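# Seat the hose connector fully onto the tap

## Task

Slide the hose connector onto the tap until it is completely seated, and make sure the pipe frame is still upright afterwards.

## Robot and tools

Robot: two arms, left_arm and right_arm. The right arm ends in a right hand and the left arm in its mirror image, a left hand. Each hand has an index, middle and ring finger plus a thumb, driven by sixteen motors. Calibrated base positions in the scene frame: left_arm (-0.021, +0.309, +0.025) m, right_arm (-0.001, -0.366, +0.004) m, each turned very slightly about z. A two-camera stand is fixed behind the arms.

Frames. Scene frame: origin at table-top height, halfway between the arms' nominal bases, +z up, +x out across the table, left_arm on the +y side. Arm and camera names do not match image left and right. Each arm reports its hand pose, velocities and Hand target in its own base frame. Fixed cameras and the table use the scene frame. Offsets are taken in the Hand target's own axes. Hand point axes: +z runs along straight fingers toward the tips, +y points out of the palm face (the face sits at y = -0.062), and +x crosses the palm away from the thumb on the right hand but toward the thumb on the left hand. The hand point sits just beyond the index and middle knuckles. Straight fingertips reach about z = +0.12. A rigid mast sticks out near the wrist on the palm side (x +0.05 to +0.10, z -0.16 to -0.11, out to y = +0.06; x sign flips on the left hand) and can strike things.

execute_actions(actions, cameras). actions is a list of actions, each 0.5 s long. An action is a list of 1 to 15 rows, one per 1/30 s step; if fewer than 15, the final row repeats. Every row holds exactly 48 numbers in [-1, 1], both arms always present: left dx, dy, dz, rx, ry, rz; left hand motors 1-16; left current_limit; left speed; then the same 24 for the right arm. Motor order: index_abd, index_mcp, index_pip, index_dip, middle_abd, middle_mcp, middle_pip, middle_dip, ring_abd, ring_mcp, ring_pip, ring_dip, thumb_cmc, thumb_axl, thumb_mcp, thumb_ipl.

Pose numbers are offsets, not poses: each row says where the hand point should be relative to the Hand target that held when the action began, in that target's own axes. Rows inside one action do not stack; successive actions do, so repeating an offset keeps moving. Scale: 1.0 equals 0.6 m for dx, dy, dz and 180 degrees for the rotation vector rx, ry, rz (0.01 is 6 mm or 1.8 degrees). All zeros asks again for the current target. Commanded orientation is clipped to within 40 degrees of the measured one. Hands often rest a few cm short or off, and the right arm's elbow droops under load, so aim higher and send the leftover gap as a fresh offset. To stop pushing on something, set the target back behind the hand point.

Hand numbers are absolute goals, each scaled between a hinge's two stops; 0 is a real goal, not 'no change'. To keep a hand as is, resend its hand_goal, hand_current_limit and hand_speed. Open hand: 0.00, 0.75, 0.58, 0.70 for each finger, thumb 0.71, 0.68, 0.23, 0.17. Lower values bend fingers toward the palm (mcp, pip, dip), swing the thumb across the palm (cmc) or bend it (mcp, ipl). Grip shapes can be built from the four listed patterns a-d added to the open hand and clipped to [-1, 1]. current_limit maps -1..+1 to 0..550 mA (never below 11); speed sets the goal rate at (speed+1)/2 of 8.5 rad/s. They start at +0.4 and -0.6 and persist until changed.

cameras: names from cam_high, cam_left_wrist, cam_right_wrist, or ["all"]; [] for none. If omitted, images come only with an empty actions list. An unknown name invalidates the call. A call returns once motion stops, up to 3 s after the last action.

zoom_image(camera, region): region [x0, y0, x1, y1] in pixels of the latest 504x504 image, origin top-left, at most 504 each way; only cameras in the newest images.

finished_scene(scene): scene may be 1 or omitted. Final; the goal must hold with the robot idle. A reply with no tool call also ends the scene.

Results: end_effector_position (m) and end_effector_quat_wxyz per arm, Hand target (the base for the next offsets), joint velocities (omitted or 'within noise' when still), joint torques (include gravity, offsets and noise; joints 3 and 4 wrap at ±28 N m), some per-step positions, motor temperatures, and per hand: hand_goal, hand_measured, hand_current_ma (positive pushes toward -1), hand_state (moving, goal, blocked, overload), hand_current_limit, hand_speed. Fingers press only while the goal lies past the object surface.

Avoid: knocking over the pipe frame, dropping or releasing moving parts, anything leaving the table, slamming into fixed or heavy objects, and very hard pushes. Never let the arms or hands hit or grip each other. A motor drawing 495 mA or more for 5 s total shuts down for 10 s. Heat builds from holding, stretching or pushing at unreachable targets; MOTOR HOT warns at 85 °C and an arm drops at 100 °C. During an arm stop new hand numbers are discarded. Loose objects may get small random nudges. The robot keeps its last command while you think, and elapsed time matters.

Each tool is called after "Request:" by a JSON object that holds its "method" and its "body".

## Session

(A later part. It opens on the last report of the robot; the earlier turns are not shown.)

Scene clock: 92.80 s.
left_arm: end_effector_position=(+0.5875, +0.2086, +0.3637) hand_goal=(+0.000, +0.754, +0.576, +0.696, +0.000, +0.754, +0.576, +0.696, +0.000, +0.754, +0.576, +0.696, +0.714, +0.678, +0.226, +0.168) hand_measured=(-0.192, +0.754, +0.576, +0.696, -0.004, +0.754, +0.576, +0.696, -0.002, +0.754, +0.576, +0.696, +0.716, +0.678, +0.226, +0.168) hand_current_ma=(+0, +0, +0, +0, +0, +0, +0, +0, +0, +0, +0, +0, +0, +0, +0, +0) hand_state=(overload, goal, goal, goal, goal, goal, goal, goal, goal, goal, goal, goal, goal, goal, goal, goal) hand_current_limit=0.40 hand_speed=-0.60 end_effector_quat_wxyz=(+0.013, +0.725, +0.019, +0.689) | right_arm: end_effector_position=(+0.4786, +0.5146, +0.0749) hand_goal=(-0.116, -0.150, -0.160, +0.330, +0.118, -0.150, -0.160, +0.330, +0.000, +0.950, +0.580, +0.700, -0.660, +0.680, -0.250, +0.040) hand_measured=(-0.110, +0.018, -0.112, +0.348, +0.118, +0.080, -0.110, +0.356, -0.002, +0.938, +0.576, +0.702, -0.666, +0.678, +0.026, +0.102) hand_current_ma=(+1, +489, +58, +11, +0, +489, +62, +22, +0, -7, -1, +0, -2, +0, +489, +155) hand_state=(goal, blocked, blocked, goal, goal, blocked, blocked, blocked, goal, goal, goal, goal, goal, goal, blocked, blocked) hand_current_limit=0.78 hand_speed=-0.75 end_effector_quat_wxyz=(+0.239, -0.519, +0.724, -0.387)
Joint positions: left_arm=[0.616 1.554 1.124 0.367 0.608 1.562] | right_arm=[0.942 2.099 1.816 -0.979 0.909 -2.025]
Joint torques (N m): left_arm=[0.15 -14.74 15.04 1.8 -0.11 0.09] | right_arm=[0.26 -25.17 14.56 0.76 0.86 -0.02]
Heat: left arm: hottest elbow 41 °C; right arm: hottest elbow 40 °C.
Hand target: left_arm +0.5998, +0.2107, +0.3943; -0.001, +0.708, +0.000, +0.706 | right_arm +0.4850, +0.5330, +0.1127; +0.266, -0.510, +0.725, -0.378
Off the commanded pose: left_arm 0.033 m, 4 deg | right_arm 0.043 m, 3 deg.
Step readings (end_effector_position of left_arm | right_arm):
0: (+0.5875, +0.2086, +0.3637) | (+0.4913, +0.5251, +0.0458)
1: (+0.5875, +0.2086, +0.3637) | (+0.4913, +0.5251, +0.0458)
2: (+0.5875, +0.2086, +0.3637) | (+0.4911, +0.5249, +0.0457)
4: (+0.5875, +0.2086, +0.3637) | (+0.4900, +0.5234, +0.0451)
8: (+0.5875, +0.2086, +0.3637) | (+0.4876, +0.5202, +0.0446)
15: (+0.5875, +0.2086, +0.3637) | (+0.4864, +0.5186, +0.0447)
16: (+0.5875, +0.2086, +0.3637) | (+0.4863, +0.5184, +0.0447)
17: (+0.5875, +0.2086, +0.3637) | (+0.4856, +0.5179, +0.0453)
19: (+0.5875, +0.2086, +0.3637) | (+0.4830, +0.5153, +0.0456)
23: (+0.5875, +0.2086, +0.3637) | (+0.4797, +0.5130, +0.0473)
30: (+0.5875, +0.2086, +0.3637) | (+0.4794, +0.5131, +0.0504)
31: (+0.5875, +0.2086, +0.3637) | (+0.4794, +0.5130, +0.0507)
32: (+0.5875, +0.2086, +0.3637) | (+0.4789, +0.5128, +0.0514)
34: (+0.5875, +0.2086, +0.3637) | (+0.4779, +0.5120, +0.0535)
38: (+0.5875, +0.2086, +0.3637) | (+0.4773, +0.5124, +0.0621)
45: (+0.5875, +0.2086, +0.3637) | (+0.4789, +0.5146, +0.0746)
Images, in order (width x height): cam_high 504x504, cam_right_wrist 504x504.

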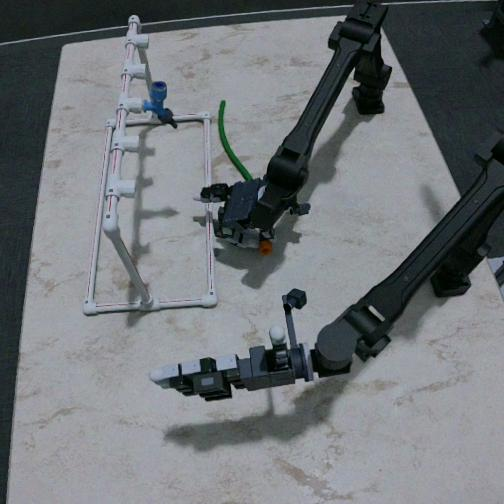

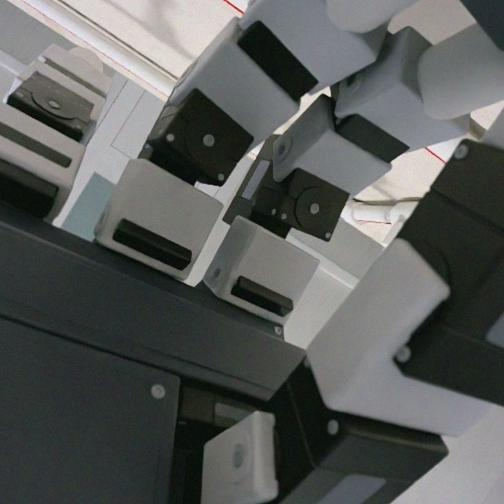

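Request:
{"method": "execute_actions", "body": {"actions": [[[0,0,0,0,0,0, 0,0.754,0.576,0.696,0,0.754,0.576,0.696,0,0.754,0.576,0.696,0.714,0.678,0.226,0.168,0.4,-0.6, 0,-0.033,-0.026,0,0,0, -0.117,-0.15,-0.16,0.33,0.117,-0.15,-0.16,0.33,0,0.95,0.58,0.70,-0.66,0.68,-0.25,0.04,0.78,-0.75]],[[0,0,0,0,0,0, 0,0.754,0.576,0.696,0,0.754,0.576,0.696,0,0.754,0.576,0.696,0.714,0.678,0.226,0.168,0.4,-0.6, 0,-0.033,-0.026,0,0,0, -0.117,-0.15,-0.16,0.33,0.117,-0.15,-0.16,0.33,0,0.95,0.58,0.70,-0.66,0.68,-0.25,0.04,0.78,-0.75]]], "cameras": ["cam_high", "cam_right_wrist"]}}

Request:
{"method": "zoom_image", "body": {"camera": "cam_high", "region": [210, 170, 310, 270]}}

Scene clock: 94.57 s.
left_arm: end_effector_position=(+0.5875, +0.2086, +0.3637) hand_goal=(+0.000, +0.754, +0.576, +0.696, +0.000, +0.754, +0.576, +0.696, +0.000, +0.754, +0.576, +0.696, +0.714, +0.678, +0.226, +0.168) hand_measured=(-0.192, +0.754, +0.576, +0.696, -0.004, +0.754, +0.576, +0.696, -0.002, +0.754, +0.576, +0.696, +0.716, +0.678, +0.226, +0.168) hand_current_ma=(+0, +0, +0, +0, +0, +0, +0, +0, +0, +0, +0, +0, +0, +0, +0, +0) hand_state=(overload, goal, goal, goal, goal, goal, goal, goal, goal, goal, goal, goal, goal, goal, goal, goal) hand_current_limit=0.40 hand_speed=-0.60 end_effector_quat_wxyz=(+0.013, +0.725, +0.019, +0.689) | right_arm: end_effector_position=(+0.4782, +0.5191, +0.1289) hand_goal=(-0.116, -0.150, -0.160, +0.330, +0.118, -0.150, -0.160, +0.330, +0.000, +0.950, +0.580, +0.700, -0.660, +0.680, -0.250, +0.040) hand_measured=(-0.110, -0.098, -0.138, +0.338, +0.114, -0.114, -0.150, +0.336, -0.002, +0.938, +0.576, +0.702, -0.666, +0.678, -0.066, +0.068) hand_current_ma=(+1, +77, +17, +3, -1, +39, +5, +2, +0, -7, -1, +0, -2, +0, +489, +38) hand_state=(goal, blocked, blocked, goal, goal, blocked, goal, goal, goal, goal, goal, goal, goal, goal, blocked, blocked) hand_current_limit=0.78 hand_speed=-0.75 end_effector_quat_wxyz=(+0.241, -0.520, +0.723, -0.387)
Joint positions: left_arm=[0.616 1.554 1.124 0.367 0.608 1.562] | right_arm=[0.946 2.071 1.915 -1.103 0.909 -2.025]
Joint torques (N m): left_arm=[0.09 -14.74 15.04 1.83 -0.11 0.09] | right_arm=[0.67 -24.7 14.72 0.66 0.87 0.02]
Heat: left arm: hottest elbow 41 °C; right arm: hottest shoulder 40 °C.
Hand target: left_arm +0.5998, +0.2107, +0.3943; -0.001, +0.708, +0.000, +0.706 | right_arm +0.4824, +0.5338, +0.1630; +0.266, -0.510, +0.725, -0.378
Off the commanded pose: left_arm 0.033 m, 4 deg | right_arm 0.037 m, 3 deg.
Step readings (end_effector_position of left_arm | right_arm):
0: (+0.5875, +0.2086, +0.3637) | (+0.4786, +0.5146, +0.0749)
1: (+0.5875, +0.2086, +0.3637) | (+0.4785, +0.5146, +0.0750)
2: (+0.5875, +0.2086, +0.3637) | (+0.4782, +0.5141, +0.0755)
4: (+0.5875, +0.2086, +0.3637) | (+0.4768, +0.5131, +0.0778)
8: (+0.5875, +0.2086, +0.3637) | (+0.4770, +0.5134, +0.0860)
15: (+0.5875, +0.2086, +0.3637) | (+0.4789, +0.5168, +0.1017)
16: (+0.5875, +0.2086, +0.3637) | (+0.4790, +0.5173, +0.1032)
17: (+0.5875, +0.2086, +0.3637) | (+0.4787, +0.5174, +0.1048)
19: (+0.5875, +0.2086, +0.3637) | (+0.4779, +0.5167, +0.1082)
23: (+0.5875, +0.2086, +0.3637) | (+0.4775, +0.5175, +0.1175)
30: (+0.5875, +0.2086, +0.3637) | (+0.4787, +0.5193, +0.1286)
Images, in order (width x height): cam_high 504x504, cam_right_wrist 504x504.

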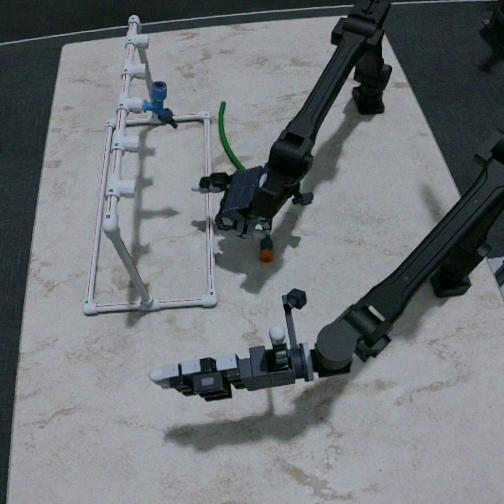

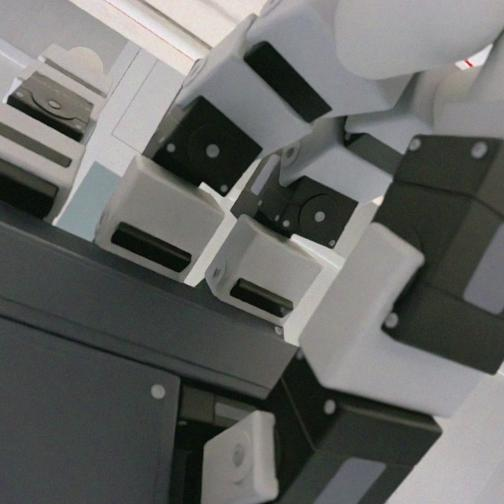

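Scaled by 5.040 from the camera's 504x504 image, which has a finer 720x720 frame.

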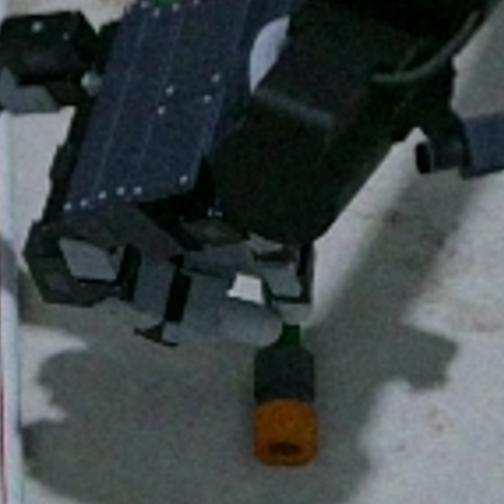

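Request:
{"method": "execute_actions", "body": {"actions": [[[0,0,0,0,0,0, 0,0.754,0.576,0.696,0,0.754,0.576,0.696,0,0.754,0.576,0.696,0.714,0.678,0.226,0.168,0.4,-0.6, 0,0,0,0,0,0, -0.117,0.616,-0.445,0.072,0.117,0.616,-0.445,0.072,0,0.95,0.58,0.70,-0.66,0.68,0.14,0.12,0.4,-0.5]],[[0,0,0,0,0,0, 0,0.754,0.576,0.696,0,0.754,0.576,0.696,0,0.754,0.576,0.696,0.714,0.678,0.226,0.168,0.4,-0.6, 0.0153,0.1318,0.053,0,0,0, -0.117,0.616,-0.445,0.072,0.117,0.616,-0.445,0.072,0,0.95,0.58,0.70,-0.66,0.68,0.14,0.12,0.4,-0.6]]], "cameras": ["cam_high", "cam_right_wrist"]}}

Request:
{"method": "zoom_image", "body": {"camera": "cam_high", "region": [210, 170, 310, 270]}}

Scene clock: 100.27 s.
left_arm: end_effector_position=(+0.5875, +0.2086, +0.3637) hand_goal=(+0.000, +0.754, +0.576, +0.696, +0.000, +0.754, +0.576, +0.696, +0.000, +0.754, +0.576, +0.696, +0.714, +0.678, +0.226, +0.168) hand_measured=(-0.192, +0.754, +0.576, +0.696, -0.004, +0.754, +0.576, +0.696, -0.002, +0.754, +0.576, +0.696, +0.716, +0.678, +0.226, +0.168) hand_current_ma=(+0, +0, +0, +0, +0, +0, +0, +0, +0, +0, +0, +0, +0, +0, +0, +0) hand_state=(overload, goal, goal, goal, goal, goal, goal, goal, goal, goal, goal, goal, goal, goal, goal, goal) hand_current_limit=0.40 hand_speed=-0.60 end_effector_quat_wxyz=(+0.013, +0.725, +0.019, +0.689) | right_arm: end_effector_position=(+0.4594, +0.5263, +0.0828) hand_goal=(-0.116, +0.616, -0.444, +0.072, +0.118, +0.616, -0.444, +0.072, +0.000, +0.950, +0.580, +0.700, -0.660, +0.680, +0.140, +0.120) hand_measured=(-0.112, +0.608, -0.440, +0.076, +0.114, +0.606, -0.440, +0.076, -0.002, +0.938, +0.576, +0.702, -0.660, +0.678, +0.134, +0.118) hand_current_ma=(+0, -3, +1, +1, -1, -4, +1, +1, +0, -7, -1, +0, +0, +0, -3, +0) hand_state=(goal, goal, goal, goal, goal, goal, goal, goal, goal, goal, goal, goal, goal, goal, goal, goal) hand_current_limit=0.40 hand_speed=-0.60 end_effector_quat_wxyz=(+0.259, -0.516, +0.722, -0.381)
Joint positions: left_arm=[0.616 1.554 1.124 0.367 0.608 1.562] | right_arm=[0.976 2.065 1.776 -0.955 0.917 -1.998]
Joint torques (N m): left_arm=[0.15 -14.68 15.04 1.81 -0.11 0.09] | right_arm=[0.15 -21.36 10.28 1.99 0.99 0.15]
Heat: left arm: hottest elbow 42 °C; right arm: hottest shoulder 40 °C.
Hand target: left_arm +0.5998, +0.2107, +0.3943; -0.001, +0.708, +0.000, +0.706 | right_arm +0.4611, +0.5318, +0.0799; +0.266, -0.510, +0.725, -0.378
Off the commanded pose: left_arm 0.033 m, 4 deg | right_arm 0.006 m, 1 deg.
Step readings (end_effector_position of left_arm | right_arm):
0: (+0.5875, +0.2086, +0.3637) | (+0.4782, +0.5190, +0.1289)
1: (+0.5875, +0.2086, +0.3637) | (+0.4782, +0.5190, +0.1289)
2: (+0.5875, +0.2086, +0.3637) | (+0.4780, +0.5192, +0.1289)
4: (+0.5875, +0.2086, +0.3637) | (+0.4780, +0.5192, +0.1289)
8: (+0.5875, +0.2086, +0.3637) | (+0.4780, +0.5192, +0.1289)
15: (+0.5875, +0.2086, +0.3637) | (+0.4780, +0.5192, +0.1289)
16: (+0.5875, +0.2086, +0.3637) | (+0.4779, +0.5194, +0.1289)
17: (+0.5875, +0.2086, +0.3637) | (+0.4776, +0.5208, +0.1284)
19: (+0.5875, +0.2086, +0.3637) | (+0.4772, +0.5244, +0.1232)
23: (+0.5875, +0.2086, +0.3637) | (+0.4676, +0.5214, +0.0966)
30: (+0.5875, +0.2086, +0.3637) | (+0.4596, +0.5234, +0.0822)
Images, in order (width x height): cam_high 504x504, cam_right_wrist 504x504.

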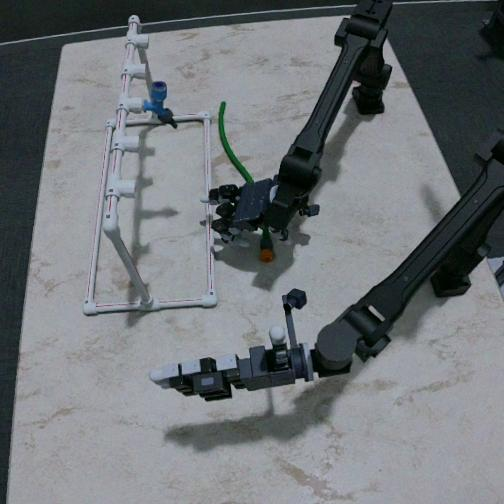

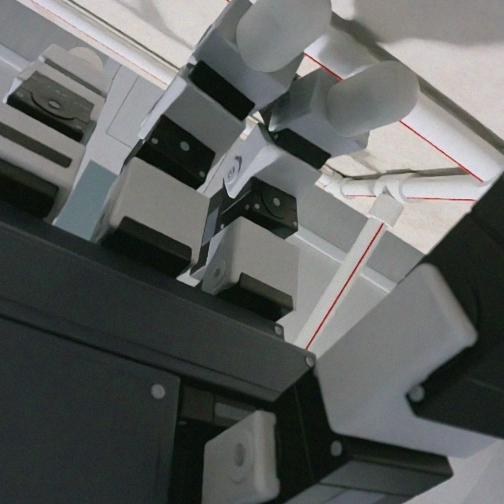

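Scaled by 5.040 from the camera's 504x504 image, which has a finer 720x720 frame.

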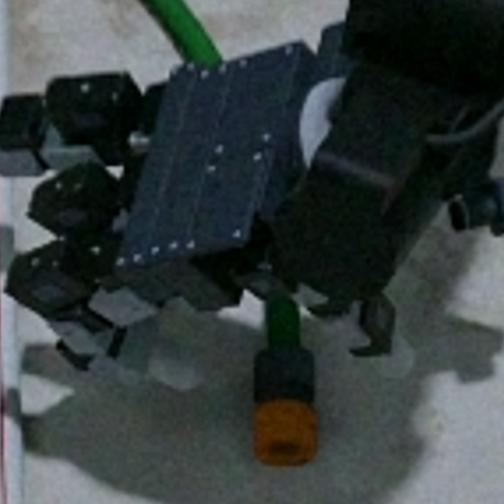

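Request:
{"method": "execute_actions", "body": {"actions": [[[0,0,0,0,0,0, 0,0.754,0.576,0.696,0,0.754,0.576,0.696,0,0.754,0.576,0.696,0.714,0.678,0.226,0.168,0.4,-0.6, 0,0.0614,0.043,0,0,0, -0.117,0.616,-0.445,0.072,0.117,0.616,-0.445,0.072,0,0.95,0.58,0.70,-0.66,0.68,0.14,0.12,0.4,-0.5]],[[0,0,0,0,0,0, 0,0.754,0.576,0.696,0,0.754,0.576,0.696,0,0.754,0.576,0.696,0.714,0.678,0.226,0.168,0.4,-0.6, 0,0.024,0.0168,0,0,0, -0.117,0.616,-0.445,0.072,0.117,0.616,-0.445,0.072,0,0.95,0.58,0.70,-0.66,0.68,0.14,0.12,0.4,-0.6]]], "cameras": ["cam_high", "cam_right_wrist"]}}

Request:
{"method": "zoom_image", "body": {"camera": "cam_high", "region": [210, 170, 310, 270]}}

Scene clock: 102.30 s.
left_arm: end_effector_position=(+0.5875, +0.2086, +0.3637) hand_goal=(+0.000, +0.754, +0.576, +0.696, +0.000, +0.754, +0.576, +0.696, +0.000, +0.754, +0.576, +0.696, +0.714, +0.678, +0.226, +0.168) hand_measured=(-0.192, +0.754, +0.576, +0.696, -0.004, +0.754, +0.576, +0.696, -0.002, +0.754, +0.576, +0.696, +0.716, +0.678, +0.226, +0.168) hand_current_ma=(+0, +0, +0, +0, +0, +0, +0, +0, +0, +0, +0, +0, +0, +0, +0, +0) hand_state=(overload, goal, goal, goal, goal, goal, goal, goal, goal, goal, goal, goal, goal, goal, goal, goal) hand_current_limit=0.40 hand_speed=-0.60 end_effector_quat_wxyz=(+0.013, +0.725, +0.019, +0.689) | right_arm: end_effector_position=(+0.4618, +0.5296, +0.0366) hand_goal=(-0.116, +0.616, -0.444, +0.072, +0.118, +0.616, -0.444, +0.072, +0.000, +0.950, +0.580, +0.700, -0.660, +0.680, +0.140, +0.120) hand_measured=(-0.114, +0.608, -0.440, +0.076, +0.114, +0.606, -0.440, +0.076, -0.002, +0.938, +0.576, +0.702, -0.660, +0.678, +0.134, +0.118) hand_current_ma=(+0, -3, +1, +1, -1, -4, +1, +1, +0, -7, -1, +0, +0, +0, -3, +0) hand_state=(goal, goal, goal, goal, goal, goal, goal, goal, goal, goal, goal, goal, goal, goal, goal, goal) hand_current_limit=0.40 hand_speed=-0.60 end_effector_quat_wxyz=(+0.270, -0.509, +0.725, -0.377)
Joint positions: left_arm=[0.616 1.554 1.124 0.367 0.608 1.562] | right_arm=[0.976 2.103 1.707 -0.821 0.918 -1.995]
Joint torques (N m): left_arm=[0.21 -14.68 15.02 1.81 -0.11 0.09] | right_arm=[0.32 -20.37 9.39 2.06 0.94 0.12]
Heat: left arm: hottest elbow 42 °C; right arm: hottest shoulder 40 °C.
Hand target: left_arm +0.5998, +0.2107, +0.3943; -0.001, +0.708, +0.000, +0.706 | right_arm +0.4612, +0.5319, +0.0174; +0.266, -0.510, +0.725, -0.378
Off the commanded pose: left_arm 0.033 m, 4 deg | right_arm 0.019 m, 0 deg.
Step readings (end_effector_position of left_arm | right_arm):
0: (+0.5875, +0.2086, +0.3637) | (+0.4594, +0.5263, +0.0828)
1: (+0.5875, +0.2086, +0.3637) | (+0.4595, +0.5265, +0.0827)
2: (+0.5875, +0.2086, +0.3637) | (+0.4603, +0.5275, +0.0820)
4: (+0.5875, +0.2086, +0.3637) | (+0.4619, +0.5297, +0.0788)
8: (+0.5875, +0.2086, +0.3637) | (+0.4608, +0.5280, +0.0653)
15: (+0.5875, +0.2086, +0.3637) | (+0.4604, +0.5275, +0.0505)
16: (+0.5875, +0.2086, +0.3637) | (+0.4605, +0.5277, +0.0504)
17: (+0.5875, +0.2086, +0.3637) | (+0.4610, +0.5283, +0.0500)
19: (+0.5875, +0.2086, +0.3637) | (+0.4619, +0.5298, +0.0495)
23: (+0.5875, +0.2086, +0.3637) | (+0.4625, +0.5306, +0.0455)
30: (+0.5875, +0.2086, +0.3637) | (+0.4617, +0.5294, +0.0370)
Images, in order (width x height): cam_high 504x504, cam_right_wrist 504x504.

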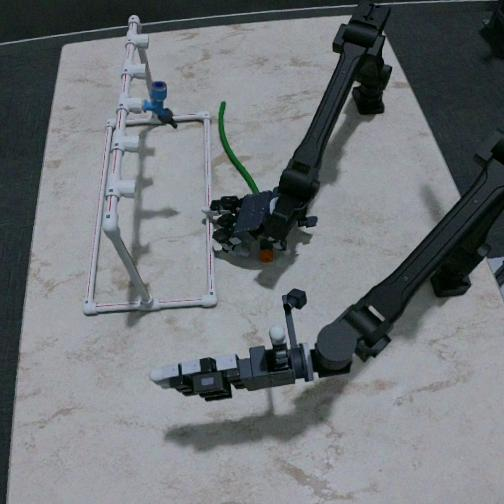

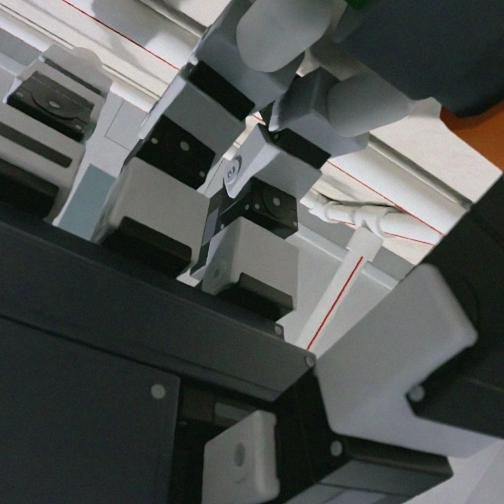

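Scaled by 5.040 from the camera's 504x504 image, which has a finer 720x720 frame.

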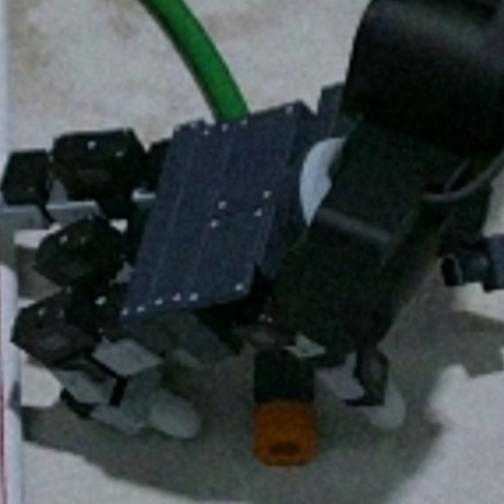

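Request:
{"method": "execute_actions", "body": {"actions": [[[0,0,0,0,0,0, 0,0.754,0.576,0.696,0,0.754,0.576,0.696,0,0.754,0.576,0.696,0.714,0.678,0.226,0.168,0.4,-0.6, 0.0094,0.0172,0.0162,0,0,0, -0.117,0.616,-0.445,0.072,0.117,0.616,-0.445,0.072,0,0.95,0.58,0.70,-0.66,0.68,0.14,0.12,0.4,-0.6]]], "cameras": ["cam_high", "cam_right_wrist"]}}

Request:
{"method": "zoom_image", "body": {"camera": "cam_high", "region": [210, 170, 310, 270]}}

Scene clock: 103.67 s.
left_arm: end_effector_position=(+0.5875, +0.2086, +0.3637) hand_goal=(+0.000, +0.754, +0.576, +0.696, +0.000, +0.754, +0.576, +0.696, +0.000, +0.754, +0.576, +0.696, +0.714, +0.678, +0.226, +0.168) hand_measured=(-0.192, +0.754, +0.576, +0.696, -0.004, +0.754, +0.576, +0.696, -0.002, +0.754, +0.576, +0.696, +0.716, +0.678, +0.226, +0.168) hand_current_ma=(+0, +0, +0, +0, +0, +0, +0, +0, +0, +0, +0, +0, +0, +0, +0, +0) hand_state=(overload, goal, goal, goal, goal, goal, goal, goal, goal, goal, goal, goal, goal, goal, goal, goal) hand_current_limit=0.40 hand_speed=-0.60 end_effector_quat_wxyz=(+0.013, +0.725, +0.019, +0.689) | right_arm: end_effector_position=(+0.4633, +0.5304, +0.0308) hand_goal=(-0.116, +0.616, -0.444, +0.072, +0.118, +0.616, -0.444, +0.072, +0.000, +0.950, +0.580, +0.700, -0.660, +0.680, +0.140, +0.120) hand_measured=(-0.116, +0.604, -0.454, +0.066, +0.116, +0.608, -0.462, +0.060, -0.002, +0.938, +0.576, +0.702, -0.660, +0.678, +0.134, +0.118) hand_current_ma=(+0, -6, -5, -1, +0, -4, -11, -6, +0, -7, -1, +0, +0, +0, -3, +0) hand_state=(goal, goal, goal, goal, goal, goal, goal, goal, goal, goal, goal, goal, goal, goal, goal, goal) hand_current_limit=0.40 hand_speed=-0.60 end_effector_quat_wxyz=(+0.279, -0.504, +0.726, -0.375)
Joint positions: left_arm=[0.616 1.554 1.124 0.367 0.608 1.562] | right_arm=[0.976 2.103 1.685 -0.778 0.923 -1.995]
Joint torques (N m): left_arm=[0.15 -14.74 15.05 1.81 -0.11 0.09] | right_arm=[-0.21 -19.78 8.25 2.14 0.67 0.05]
Heat: left arm: hottest elbow 42 °C; right arm: hottest shoulder 40 °C.
Hand target: left_arm +0.5998, +0.2107, +0.3943; -0.001, +0.708, +0.000, +0.706 | right_arm +0.4613, +0.5259, +0.0034; +0.266, -0.510, +0.725, -0.378
Off the commanded pose: left_arm 0.033 m, 4 deg | right_arm 0.028 m, 2 deg.
Step readings (end_effector_position of left_arm | right_arm):
0: (+0.5875, +0.2086, +0.3637) | (+0.4618, +0.5296, +0.0366)
1: (+0.5875, +0.2086, +0.3637) | (+0.4618, +0.5296, +0.0365)
2: (+0.5875, +0.2086, +0.3637) | (+0.4620, +0.5299, +0.0360)
4: (+0.5875, +0.2086, +0.3637) | (+0.4623, +0.5302, +0.0337)
8: (+0.5875, +0.2086, +0.3637) | (+0.4630, +0.5303, +0.0314)
15: (+0.5875, +0.2086, +0.3637) | (+0.4632, +0.5303, +0.0307)
Images, in order (width x height): cam_high 504x504, cam_right_wrist 504x504.

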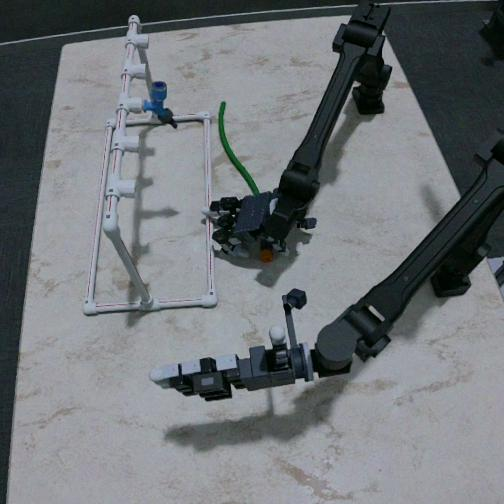

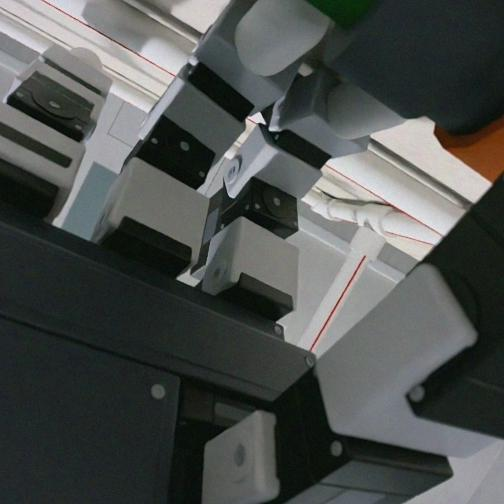

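Scaled by 5.040 from the camera's 504x504 image, which has a finer 720x720 frame.

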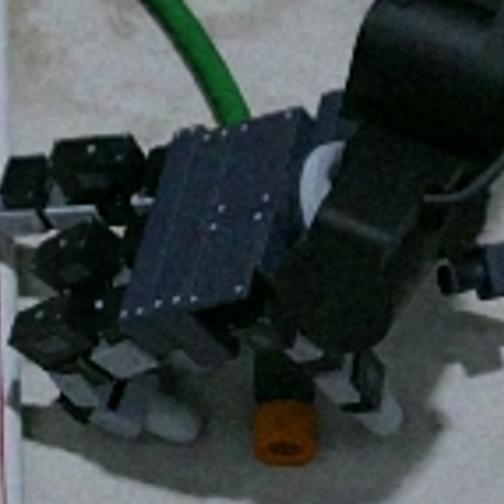

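Request:
{"method": "execute_actions", "body": {"actions": [[[0,0,0,0,0,0, 0,0.754,0.576,0.696,0,0.754,0.576,0.696,0,0.754,0.576,0.696,0.714,0.678,0.226,0.168,0.4,-0.6, 0,-0.0164,-0.0115,0,0,0, -0.117,0.22,-0.33,0.18,0.117,0.22,-0.33,0.18,0,0.95,0.58,0.70,-0.66,0.68,0.05,0.11,0.4,-0.75]],[[0,0,0,0,0,0, 0,0.754,0.576,0.696,0,0.754,0.576,0.696,0,0.754,0.576,0.696,0.714,0.678,0.226,0.168,0.4,-0.6, 0,0,0,0,0,0, -0.117,-0.10,-0.34,0.17,0.117,-0.10,-0.34,0.17,0,0.95,0.58,0.70,-0.66,0.68,-0.25,0.06,0.78,-0.75]]], "cameras": ["cam_high", "cam_right_wrist"]}}

Request:
{"method": "zoom_image", "body": {"camera": "cam_high", "region": [210, 170, 310, 270]}}

Scene clock: 105.63 s.
left_arm: end_effector_position=(+0.5875, +0.2086, +0.3637) hand_goal=(+0.000, +0.754, +0.576, +0.696, +0.000, +0.754, +0.576, +0.696, +0.000, +0.754, +0.576, +0.696, +0.714, +0.678, +0.226, +0.168) hand_measured=(-0.192, +0.754, +0.576, +0.696, -0.004, +0.754, +0.576, +0.696, -0.002, +0.754, +0.576, +0.696, +0.716, +0.678, +0.226, +0.168) hand_current_ma=(+0, +0, +0, +0, +0, +0, +0, +0, +0, +0, +0, +0, +0, +0, +0, +0) hand_state=(overload, goal, goal, goal, goal, goal, goal, goal, goal, goal, goal, goal, goal, goal, goal, goal) hand_current_limit=0.40 hand_speed=-0.60 end_effector_quat_wxyz=(+0.013, +0.725, +0.019, +0.689) | right_arm: end_effector_position=(+0.4729, +0.5232, +0.0374) hand_goal=(-0.116, -0.100, -0.340, +0.170, +0.118, -0.100, -0.340, +0.170, +0.000, +0.950, +0.580, +0.700, -0.660, +0.680, -0.250, +0.060) hand_measured=(-0.112, +0.116, -0.310, +0.174, +0.118, +0.214, -0.322, +0.174, -0.002, +0.938, +0.576, +0.702, -0.666, +0.680, +0.026, +0.118) hand_current_ma=(+0, +489, +28, +1, +0, +489, +12, +1, +0, -7, -1, +0, -2, +0, +490, +133) hand_state=(goal, blocked, blocked, goal, goal, blocked, goal, goal, goal, goal, goal, goal, goal, goal, blocked, blocked) hand_current_limit=0.78 hand_speed=-0.75 end_effector_quat_wxyz=(+0.282, -0.492, +0.729, -0.383)
Joint positions: left_arm=[0.616 1.554 1.124 0.367 0.608 1.562] | right_arm=[0.963 2.096 1.685 -0.778 0.94 -1.99]
Joint torques (N m): left_arm=[0.15 -14.74 15.05 1.81 -0.11 0.09] | right_arm=[0.79 -20.25 9.21 1.11 -0.11 0]
Heat: left arm: hottest elbow 42 °C; right arm: hottest shoulder 40 °C.
Hand target: left_arm +0.5998, +0.2107, +0.3943; -0.001, +0.708, +0.000, +0.706 | right_arm +0.4614, +0.5258, +0.0156; +0.266, -0.510, +0.725, -0.378
Off the commanded pose: left_arm 0.033 m, 4 deg | right_arm 0.025 m, 3 deg.
Step readings (end_effector_position of left_arm | right_arm):
0: (+0.5875, +0.2086, +0.3637) | (+0.4633, +0.5304, +0.0308)
1: (+0.5875, +0.2086, +0.3637) | (+0.4633, +0.5304, +0.0308)
2: (+0.5875, +0.2086, +0.3637) | (+0.4637, +0.5300, +0.0310)
4: (+0.5875, +0.2086, +0.3637) | (+0.4643, +0.5297, +0.0324)
8: (+0.5875, +0.2086, +0.3637) | (+0.4679, +0.5272, +0.0352)
15: (+0.5875, +0.2086, +0.3637) | (+0.4727, +0.5232, +0.0363)
16: (+0.5875, +0.2086, +0.3637) | (+0.4727, +0.5233, +0.0366)
17: (+0.5875, +0.2086, +0.3637) | (+0.4727, +0.5232, +0.0366)
19: (+0.5875, +0.2086, +0.3637) | (+0.4728, +0.5233, +0.0371)
23: (+0.5875, +0.2086, +0.3637) | (+0.4728, +0.5233, +0.0374)
30: (+0.5875, +0.2086, +0.3637) | (+0.4729, +0.5232, +0.0374)
Images, in order (width x height): cam_high 504x504, cam_right_wrist 504x504.

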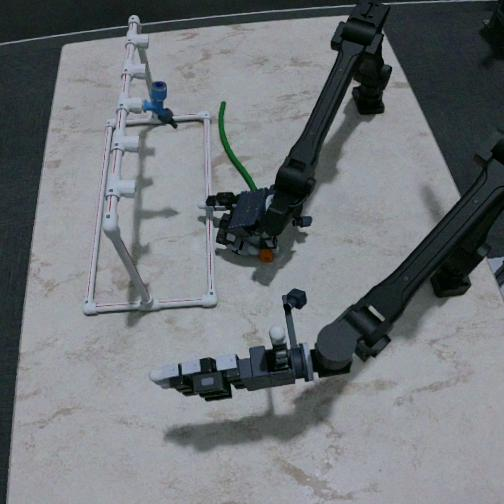

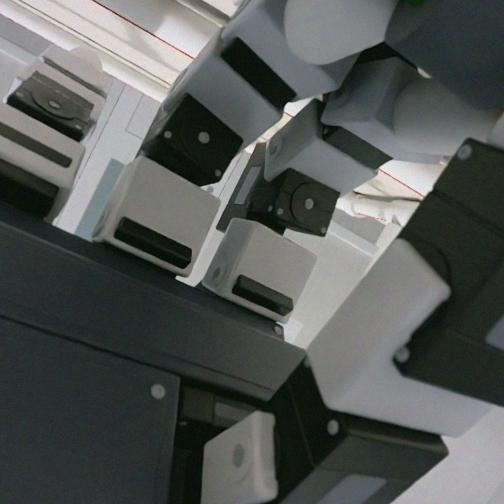

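Scaled by 5.040 from the camera's 504x504 image, which has a finer 720x720 frame.

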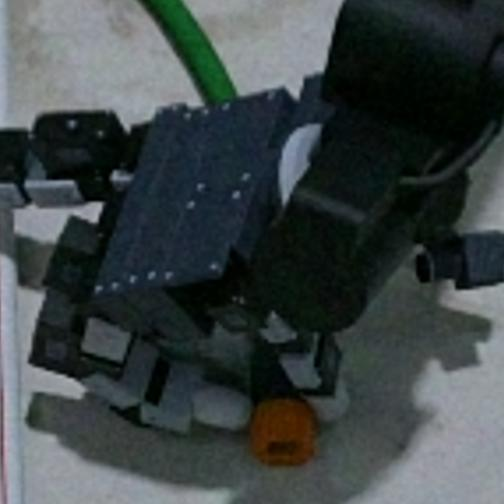

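Request:
{"method": "execute_actions", "body": {"actions": [[[0,0,0,0,0,0, 0,0.754,0.576,0.696,0,0.754,0.576,0.696,0,0.754,0.576,0.696,0.714,0.678,0.226,0.168,0.4,-0.6, -0.008,-0.045,-0.035,0,0,0, -0.117,-0.10,-0.34,0.17,0.117,-0.10,-0.34,0.17,0,0.95,0.58,0.70,-0.66,0.68,-0.25,0.06,0.78,-0.75]],[[0,0,0,0,0,0, 0,0.754,0.576,0.696,0,0.754,0.576,0.696,0,0.754,0.576,0.696,0.714,0.678,0.226,0.168,0.4,-0.6, -0.008,-0.045,-0.035,0,0,0, -0.117,-0.10,-0.34,0.17,0.117,-0.10,-0.34,0.17,0,0.95,0.58,0.70,-0.66,0.68,-0.25,0.06,0.78,-0.75]]], "cameras": ["cam_high", "cam_right_wrist"]}}

Request:
{"method": "zoom_image", "body": {"camera": "cam_high", "region": [210, 170, 310, 270]}}

Scene clock: 108.03 s.
left_arm: end_effector_position=(+0.5875, +0.2086, +0.3637) hand_goal=(+0.000, +0.754, +0.576, +0.696, +0.000, +0.754, +0.576, +0.696, +0.000, +0.754, +0.576, +0.696, +0.714, +0.678, +0.226, +0.168) hand_measured=(-0.192, +0.754, +0.576, +0.696, -0.004, +0.754, +0.576, +0.696, -0.002, +0.754, +0.576, +0.696, +0.716, +0.678, +0.226, +0.168) hand_current_ma=(+0, +0, +0, +0, +0, +0, +0, +0, +0, +0, +0, +0, +0, +0, +0, +0) hand_state=(overload, goal, goal, goal, goal, goal, goal, goal, goal, goal, goal, goal, goal, goal, goal, goal) hand_current_limit=0.40 hand_speed=-0.60 end_effector_quat_wxyz=(+0.013, +0.725, +0.019, +0.689) | right_arm: end_effector_position=(+0.4539, +0.5168, +0.0498) hand_goal=(-0.116, -0.100, -0.340, +0.170, +0.118, -0.100, -0.340, +0.170, +0.000, +0.950, +0.580, +0.700, -0.660, +0.680, -0.250, +0.060) hand_measured=(-0.116, -0.060, -0.344, +0.154, +0.114, -0.092, -0.332, +0.172, -0.002, +0.938, +0.576, +0.702, -0.648, +0.690, -0.026, +0.096) hand_current_ma=(+0, +49, -1, -8, +0, +3, +2, +0, +0, -7, -1, +0, +6, +7, +490, +59) hand_state=(goal, blocked, goal, goal, goal, goal, goal, goal, goal, goal, goal, goal, goal, goal, blocked, blocked) hand_current_limit=0.78 hand_speed=-0.75 end_effector_quat_wxyz=(+0.239, -0.523, +0.719, -0.390)
Joint positions: left_arm=[0.616 1.554 1.124 0.367 0.608 1.562] | right_arm=[0.976 2.094 1.74 -0.942 0.922 -1.99]
Joint torques (N m): left_arm=[0.09 -14.62 15.04 1.81 -0.11 0.09] | right_arm=[0.44 -24.47 13.97 0.83 0.76 0.11]
Heat: left arm: hottest elbow 42 °C; right arm: hottest shoulder 40 °C.
Hand target: left_arm +0.5998, +0.2107, +0.3943; -0.001, +0.708, +0.000, +0.706 | right_arm +0.4612, +0.5360, +0.0839; +0.266, -0.510, +0.725, -0.378
Off the commanded pose: left_arm 0.033 m, 4 deg | right_arm 0.040 m, 4 deg.
Step readings (end_effector_position of left_arm | right_arm):
0: (+0.5875, +0.2086, +0.3637) | (+0.4729, +0.5232, +0.0374)
1: (+0.5875, +0.2086, +0.3637) | (+0.4729, +0.5232, +0.0374)
2: (+0.5875, +0.2086, +0.3637) | (+0.4726, +0.5228, +0.0376)
4: (+0.5875, +0.2086, +0.3637) | (+0.4705, +0.5213, +0.0385)
8: (+0.5875, +0.2086, +0.3637) | (+0.4664, +0.5186, +0.0386)
15: (+0.5875, +0.2086, +0.3637) | (+0.4633, +0.5165, +0.0379)
16: (+0.5875, +0.2086, +0.3637) | (+0.4630, +0.5167, +0.0382)
17: (+0.5875, +0.2086, +0.3637) | (+0.4623, +0.5162, +0.0388)
19: (+0.5875, +0.2086, +0.3637) | (+0.4592, +0.5138, +0.0395)
23: (+0.5875, +0.2086, +0.3637) | (+0.4554, +0.5141, +0.0441)
30: (+0.5875, +0.2086, +0.3637) | (+0.4551, +0.5169, +0.0499)
Images, in order (width x height): cam_high 504x504, cam_right_wrist 504x504.

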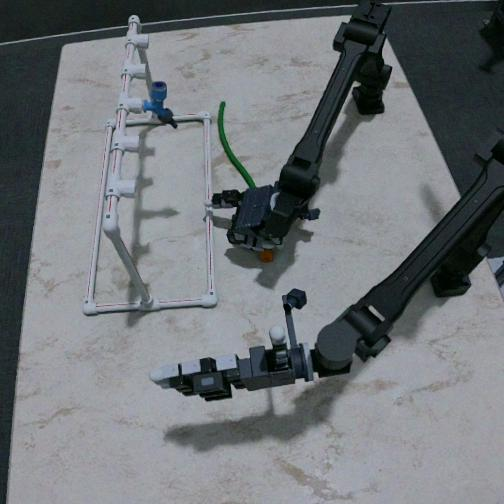

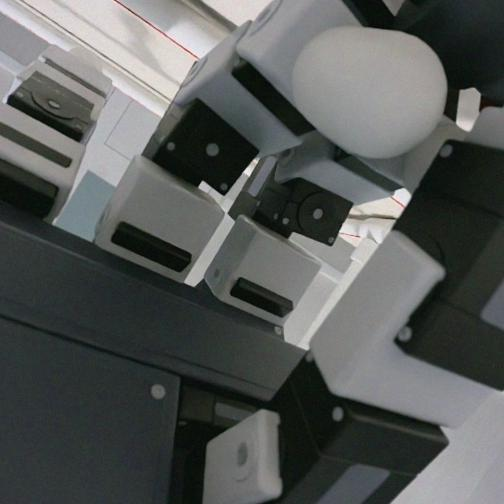

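Scaled by 5.040 from the camera's 504x504 image, which has a finer 720x720 frame.

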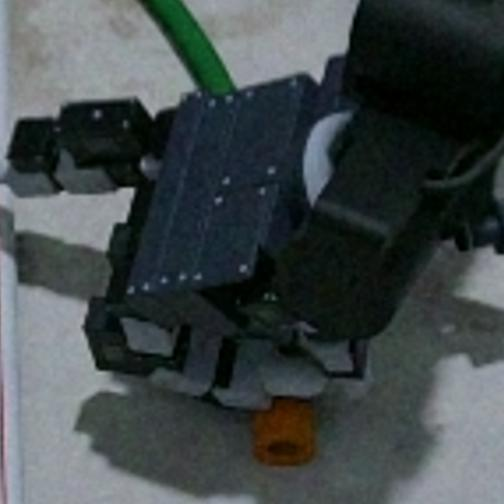

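Request:
{"method": "execute_actions", "body": {"actions": [[[0,0,0,0,0,0, 0,0.754,0.576,0.696,0,0.754,0.576,0.696,0,0.754,0.576,0.696,0.714,0.678,0.226,0.168,0.4,-0.6, 0,-0.09,-0.063,0,0,0, 0,0.40,-0.34,0.17,0.0,0.40,-0.34,0.17,0,0.95,0.58,0.70,-0.60,0.68,0.10,0.11,0.4,-0.6]],[[0,0,0,0,0,0, 0,0.754,0.576,0.696,0,0.754,0.576,0.696,0,0.754,0.576,0.696,0.714,0.678,0.226,0.168,0.4,-0.6, 0,0,0,0,0,0, 0,0.616,-0.445,0.377,0.117,0.616,-0.445,0.377,0,0.95,0.58,0.70,-0.50,0.68,0.14,0.12,0.4,-0.6]]], "cameras": ["cam_high", "cam_right_wrist"]}}

Request:
{"method": "zoom_image", "body": {"camera": "cam_high", "region": [210, 170, 310, 270]}}

Scene clock: 123.43 s.
left_arm: end_effector_position=(+0.5875, +0.2086, +0.3637) hand_goal=(+0.000, +0.754, +0.576, +0.696, +0.000, +0.754, +0.576, +0.696, +0.000, +0.754, +0.576, +0.696, +0.714, +0.678, +0.226, +0.168) hand_measured=(-0.192, +0.754, +0.576, +0.696, -0.004, +0.754, +0.576, +0.696, -0.002, +0.754, +0.576, +0.696, +0.716, +0.678, +0.226, +0.168) hand_current_ma=(+0, +0, +0, +0, +0, +0, +0, +0, +0, +0, +0, +0, +0, +0, +0, +0) hand_state=(overload, goal, goal, goal, goal, goal, goal, goal, goal, goal, goal, goal, goal, goal, goal, goal) hand_current_limit=0.40 hand_speed=-0.60 end_effector_quat_wxyz=(+0.013, +0.725, +0.019, +0.689) | right_arm: end_effector_position=(+0.4574, +0.5226, +0.1348) hand_goal=(+0.000, +0.616, -0.444, +0.378, +0.118, +0.616, -0.444, +0.378, +0.000, +0.950, +0.580, +0.700, -0.500, +0.680, +0.140, +0.120) hand_measured=(-0.002, +0.606, -0.440, +0.376, +0.114, +0.604, -0.440, +0.376, -0.002, +0.938, +0.576, +0.702, -0.504, +0.682, +0.134, +0.118) hand_current_ma=(+0, -5, +1, +0, -1, -7, +1, +0, +0, -7, -1, +0, -1, +0, -3, -1) hand_state=(goal, goal, goal, goal, goal, goal, goal, goal, goal, goal, goal, goal, goal, goal, goal, goal) hand_current_limit=0.40 hand_speed=-0.60 end_effector_quat_wxyz=(+0.253, -0.516, +0.722, -0.384)
Joint positions: left_arm=[0.616 1.554 1.124 0.367 0.608 1.562] | right_arm=[0.976 2.03 1.861 -1.094 0.92 -1.99]
Joint torques (N m): left_arm=[0.15 -14.74 15.02 1.81 -0.11 0.09] | right_arm=[0.56 -21.83 14.16 0.73 0.91 0.12]
Heat: left arm: hottest elbow 43 °C; right arm: hottest shoulder 41 °C.
Hand target: left_arm +0.5998, +0.2107, +0.3943; -0.001, +0.708, +0.000, +0.706 | right_arm +0.4611, +0.5359, +0.1497; +0.266, -0.510, +0.725, -0.378
Off the commanded pose: left_arm 0.033 m, 4 deg | right_arm 0.020 m, 2 deg.
Step readings (end_effector_position of left_arm | right_arm):
0: (+0.5875, +0.2086, +0.3637) | (+0.4539, +0.5168, +0.0498)
1: (+0.5875, +0.2086, +0.3637) | (+0.4537, +0.5167, +0.0499)
2: (+0.5875, +0.2086, +0.3637) | (+0.4529, +0.5157, +0.0511)
4: (+0.5875, +0.2086, +0.3637) | (+0.4507, +0.5129, +0.0572)
8: (+0.5875, +0.2086, +0.3637) | (+0.4513, +0.5137, +0.0849)
15: (+0.5875, +0.2086, +0.3637) | (+0.4581, +0.5238, +0.1325)
16: (+0.5875, +0.2086, +0.3637) | (+0.4587, +0.5246, +0.1348)
17: (+0.5875, +0.2086, +0.3637) | (+0.4587, +0.5246, +0.1355)
19: (+0.5875, +0.2086, +0.3637) | (+0.4581, +0.5237, +0.1352)
23: (+0.5875, +0.2086, +0.3637) | (+0.4576, +0.5230, +0.1350)
30: (+0.5875, +0.2086, +0.3637) | (+0.4574, +0.5226, +0.1348)
Images, in order (width x height): cam_high 504x504, cam_right_wrist 504x504.

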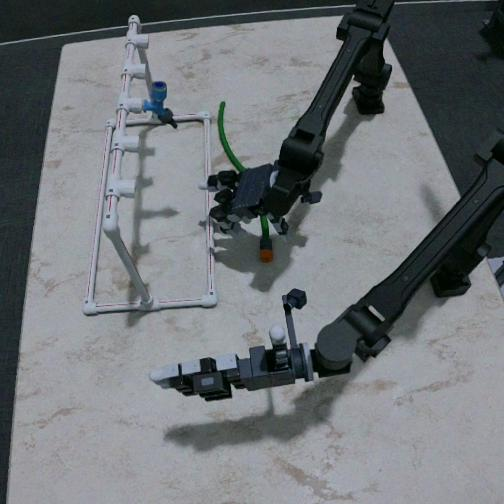

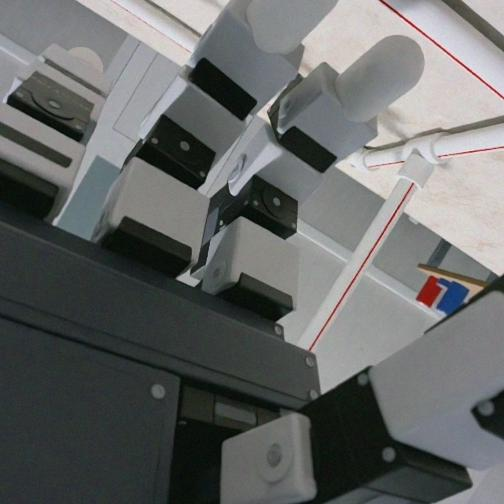

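Scaled by 5.040 from the camera's 504x504 image, which has a finer 720x720 frame.

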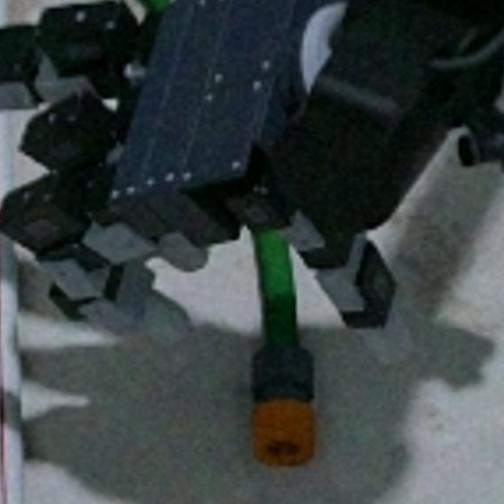

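Request:
{"method": "execute_actions", "body": {"actions": [[[0,-0.1,0,0,0,0, 0,0.754,0.576,0.696,0,0.754,0.576,0.696,0,0.754,0.576,0.696,0.714,0.678,0.226,0.168,0.4,-0.6, 0,-0.150,-0.105,0,0,0, 0.06,0.97,0.97,0.05,-0.06,0.97,0.97,0.05,-0.2,0.95,0.58,0.70,0.71,0.68,0.23,0.17,0.4,-0.6]],[[0,0,0,0,0,0, 0,0.754,0.576,0.696,0,0.754,0.576,0.696,0,0.754,0.576,0.696,0.714,0.678,0.226,0.168,0.4,-0.6, -0.111,0.0435,-0.062,-0.0873,0.065,0.1245, 0.06,0.97,0.97,0.05,-0.06,0.97,0.97,0.05,-0.2,0.95,0.58,0.70,0.71,0.68,0.23,0.17,0.4,-0.6]],[[0,0,0,0,0,0, 0,0.754,0.576,0.696,0,0.754,0.576,0.696,0,0.754,0.576,0.696,0.714,0.678,0.226,0.168,0.4,-0.6, 0,0,0,-0.0873,0.065,0.1245, 0.06,0.97,0.97,0.05,-0.06,0.97,0.97,0.05,-0.2,0.95,0.58,0.70,0.71,0.68,0.23,0.17,0.4,-0.6]],[[0,0,0,0,0,0, 0,0.754,0.576,0.696,0,0.754,0.576,0.696,0,0.754,0.576,0.696,0.714,0.678,0.226,0.168,0.4,-0.6, 0,0,0,-0.0873,0.065,0.1245, 0.06,0.97,0.97,0.05,-0.06,0.97,0.97,0.05,-0.2,0.95,0.58,0.70,0.71,0.68,0.23,0.17,0.4,-0.6]]], "cameras": ["all"]}}

Request:
{"method": "zoom_image", "body": {"camera": "cam_high", "region": [180, 130, 320, 290]}}

Scene clock: 130.93 s.
left_arm: end_effector_position=(+0.5884, +0.2681, +0.3670) hand_goal=(+0.000, +0.754, +0.576, +0.696, +0.000, +0.754, +0.576, +0.696, +0.000, +0.754, +0.576, +0.696, +0.714, +0.678, +0.226, +0.168) hand_measured=(-0.192, +0.754, +0.576, +0.696, -0.004, +0.754, +0.576, +0.696, -0.002, +0.754, +0.576, +0.696, +0.716, +0.678, +0.226, +0.168) hand_current_ma=(+0, +0, +0, +0, +0, +0, +0, +0, +0, +0, +0, +0, +0, +0, +0, +0) hand_state=(overload, goal, goal, goal, goal, goal, goal, goal, goal, goal, goal, goal, goal, goal, goal, goal) hand_current_limit=0.40 hand_speed=-0.60 end_effector_quat_wxyz=(+0.011, +0.721, +0.019, +0.692) | right_arm: end_effector_position=(+0.4384, +0.6208, +0.2440) hand_goal=(+0.060, +0.970, +0.970, +0.050, -0.060, +0.970, +0.970, +0.050, -0.200, +0.950, +0.580, +0.700, +0.710, +0.680, +0.230, +0.170) hand_measured=(+0.058, +0.964, +0.964, +0.052, -0.058, +0.962, +0.966, +0.052, -0.198, +0.946, +0.578, +0.702, +0.708, +0.682, +0.224, +0.166) hand_current_ma=(+0, -2, -1, +0, +0, -3, -1, +0, +0, -1, +0, +0, +0, +0, -3, -1) hand_state=(goal, goal, goal, goal, goal, goal, goal, goal, goal, goal, goal, goal, goal, goal, goal, goal) hand_current_limit=0.40 hand_speed=-0.60 end_effector_quat_wxyz=(+0.022, +0.017, +0.999, +0.029)
Joint positions: left_arm=[0.704 1.642 1.235 0.353 0.693 1.563] | right_arm=[0.916 2.145 2.338 -1.691 0 -0.622]
Joint torques (N m): left_arm=[0.21 -16.09 15.05 1.54 0.05 0.08] | right_arm=[-0.5 -25.88 9.74 0.5 -0.04 0.13]
Heat: left arm: hottest elbow 44 °C; right arm: hottest elbow 42 °C.
Hand target: left_arm +0.5997, +0.2707, +0.3945; -0.001, +0.708, +0.000, +0.706 | right_arm +0.4407, +0.6139, +0.2596; +0.000, +0.027, +1.000, +0.000
Off the commanded pose: left_arm 0.030 m, 3 deg | right_arm 0.017 m, 4 deg.
joint sent to its limit (right arm) — joint 4 (wrist pitch), lower limit. The joint targets are off in orientation, not in position.
Step readings (end_effector_position of left_arm | right_arm):
0: (+0.5875, +0.2086, +0.3637) | (+0.4574, +0.5226, +0.1348)
1: (+0.5875, +0.2083, +0.3641) | (+0.4572, +0.5223, +0.1354)
2: (+0.5865, +0.2090, +0.3649) | (+0.4558, +0.5207, +0.1376)
4: (+0.5872, +0.2140, +0.3681) | (+0.4529, +0.5169, +0.1476)
8: (+0.5892, +0.2453, +0.3715) | (+0.4559, +0.5214, +0.1884)
15: (+0.5874, +0.2688, +0.3648) | (+0.4601, +0.5267, +0.2480)
16: (+0.5875, +0.2685, +0.3642) | (+0.4590, +0.5277, +0.2511)
17: (+0.5878, +0.2680, +0.3643) | (+0.4536, +0.5333, +0.2530)
19: (+0.5879, +0.2678, +0.3647) | (+0.4453, +0.5469, +0.2574)
23: (+0.5882, +0.2680, +0.3662) | (+0.4347, +0.5759, +0.2669)
30: (+0.5884, +0.2681, +0.3670) | (+0.4288, +0.6015, +0.2588)
31: (+0.5884, +0.2681, +0.3670) | (+0.4277, +0.6041, +0.2551)
32: (+0.5884, +0.2681, +0.3670) | (+0.4236, +0.6087, +0.2529)
34: (+0.5884, +0.2681, +0.3670) | (+0.4161, +0.6182, +0.2505)
38: (+0.5884, +0.2681, +0.3670) | (+0.4228, +0.6216, +0.2485)
45: (+0.5884, +0.2681, +0.3670) | (+0.4425, +0.6136, +0.2415)
46: (+0.5884, +0.2681, +0.3670) | (+0.4425, +0.6147, +0.2418)
47: (+0.5884, +0.2681, +0.3670) | (+0.4385, +0.6179, +0.2427)
49: (+0.5884, +0.2681, +0.3670) | (+0.4287, +0.6224, +0.2438)
53: (+0.5884, +0.2681, +0.3670) | (+0.4268, +0.6223, +0.2433)
60: (+0.5884, +0.2681, +0.3670) | (+0.4344, +0.6217, +0.2437)

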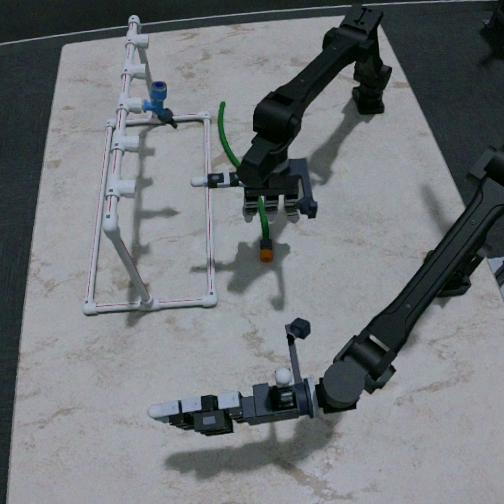

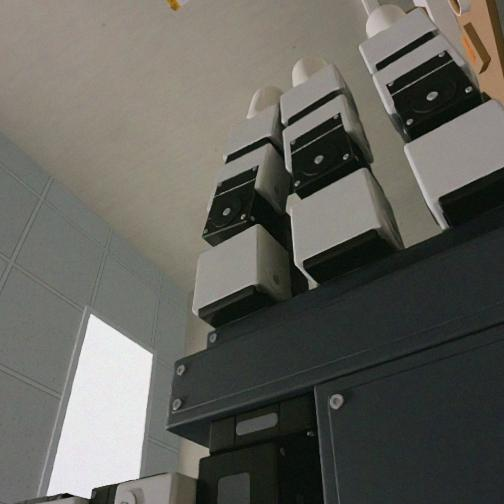

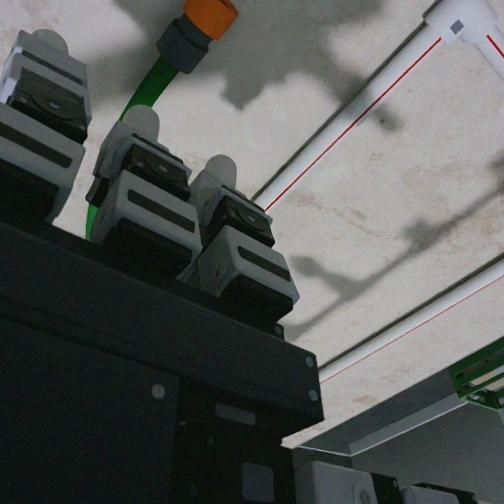

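Scaled by 3.150 from the camera's 504x504 image, which has a finer 720x720 frame.

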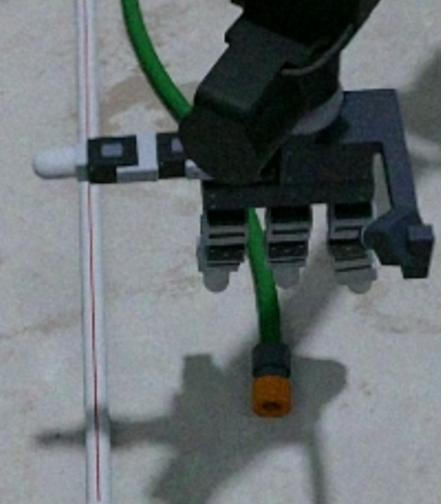

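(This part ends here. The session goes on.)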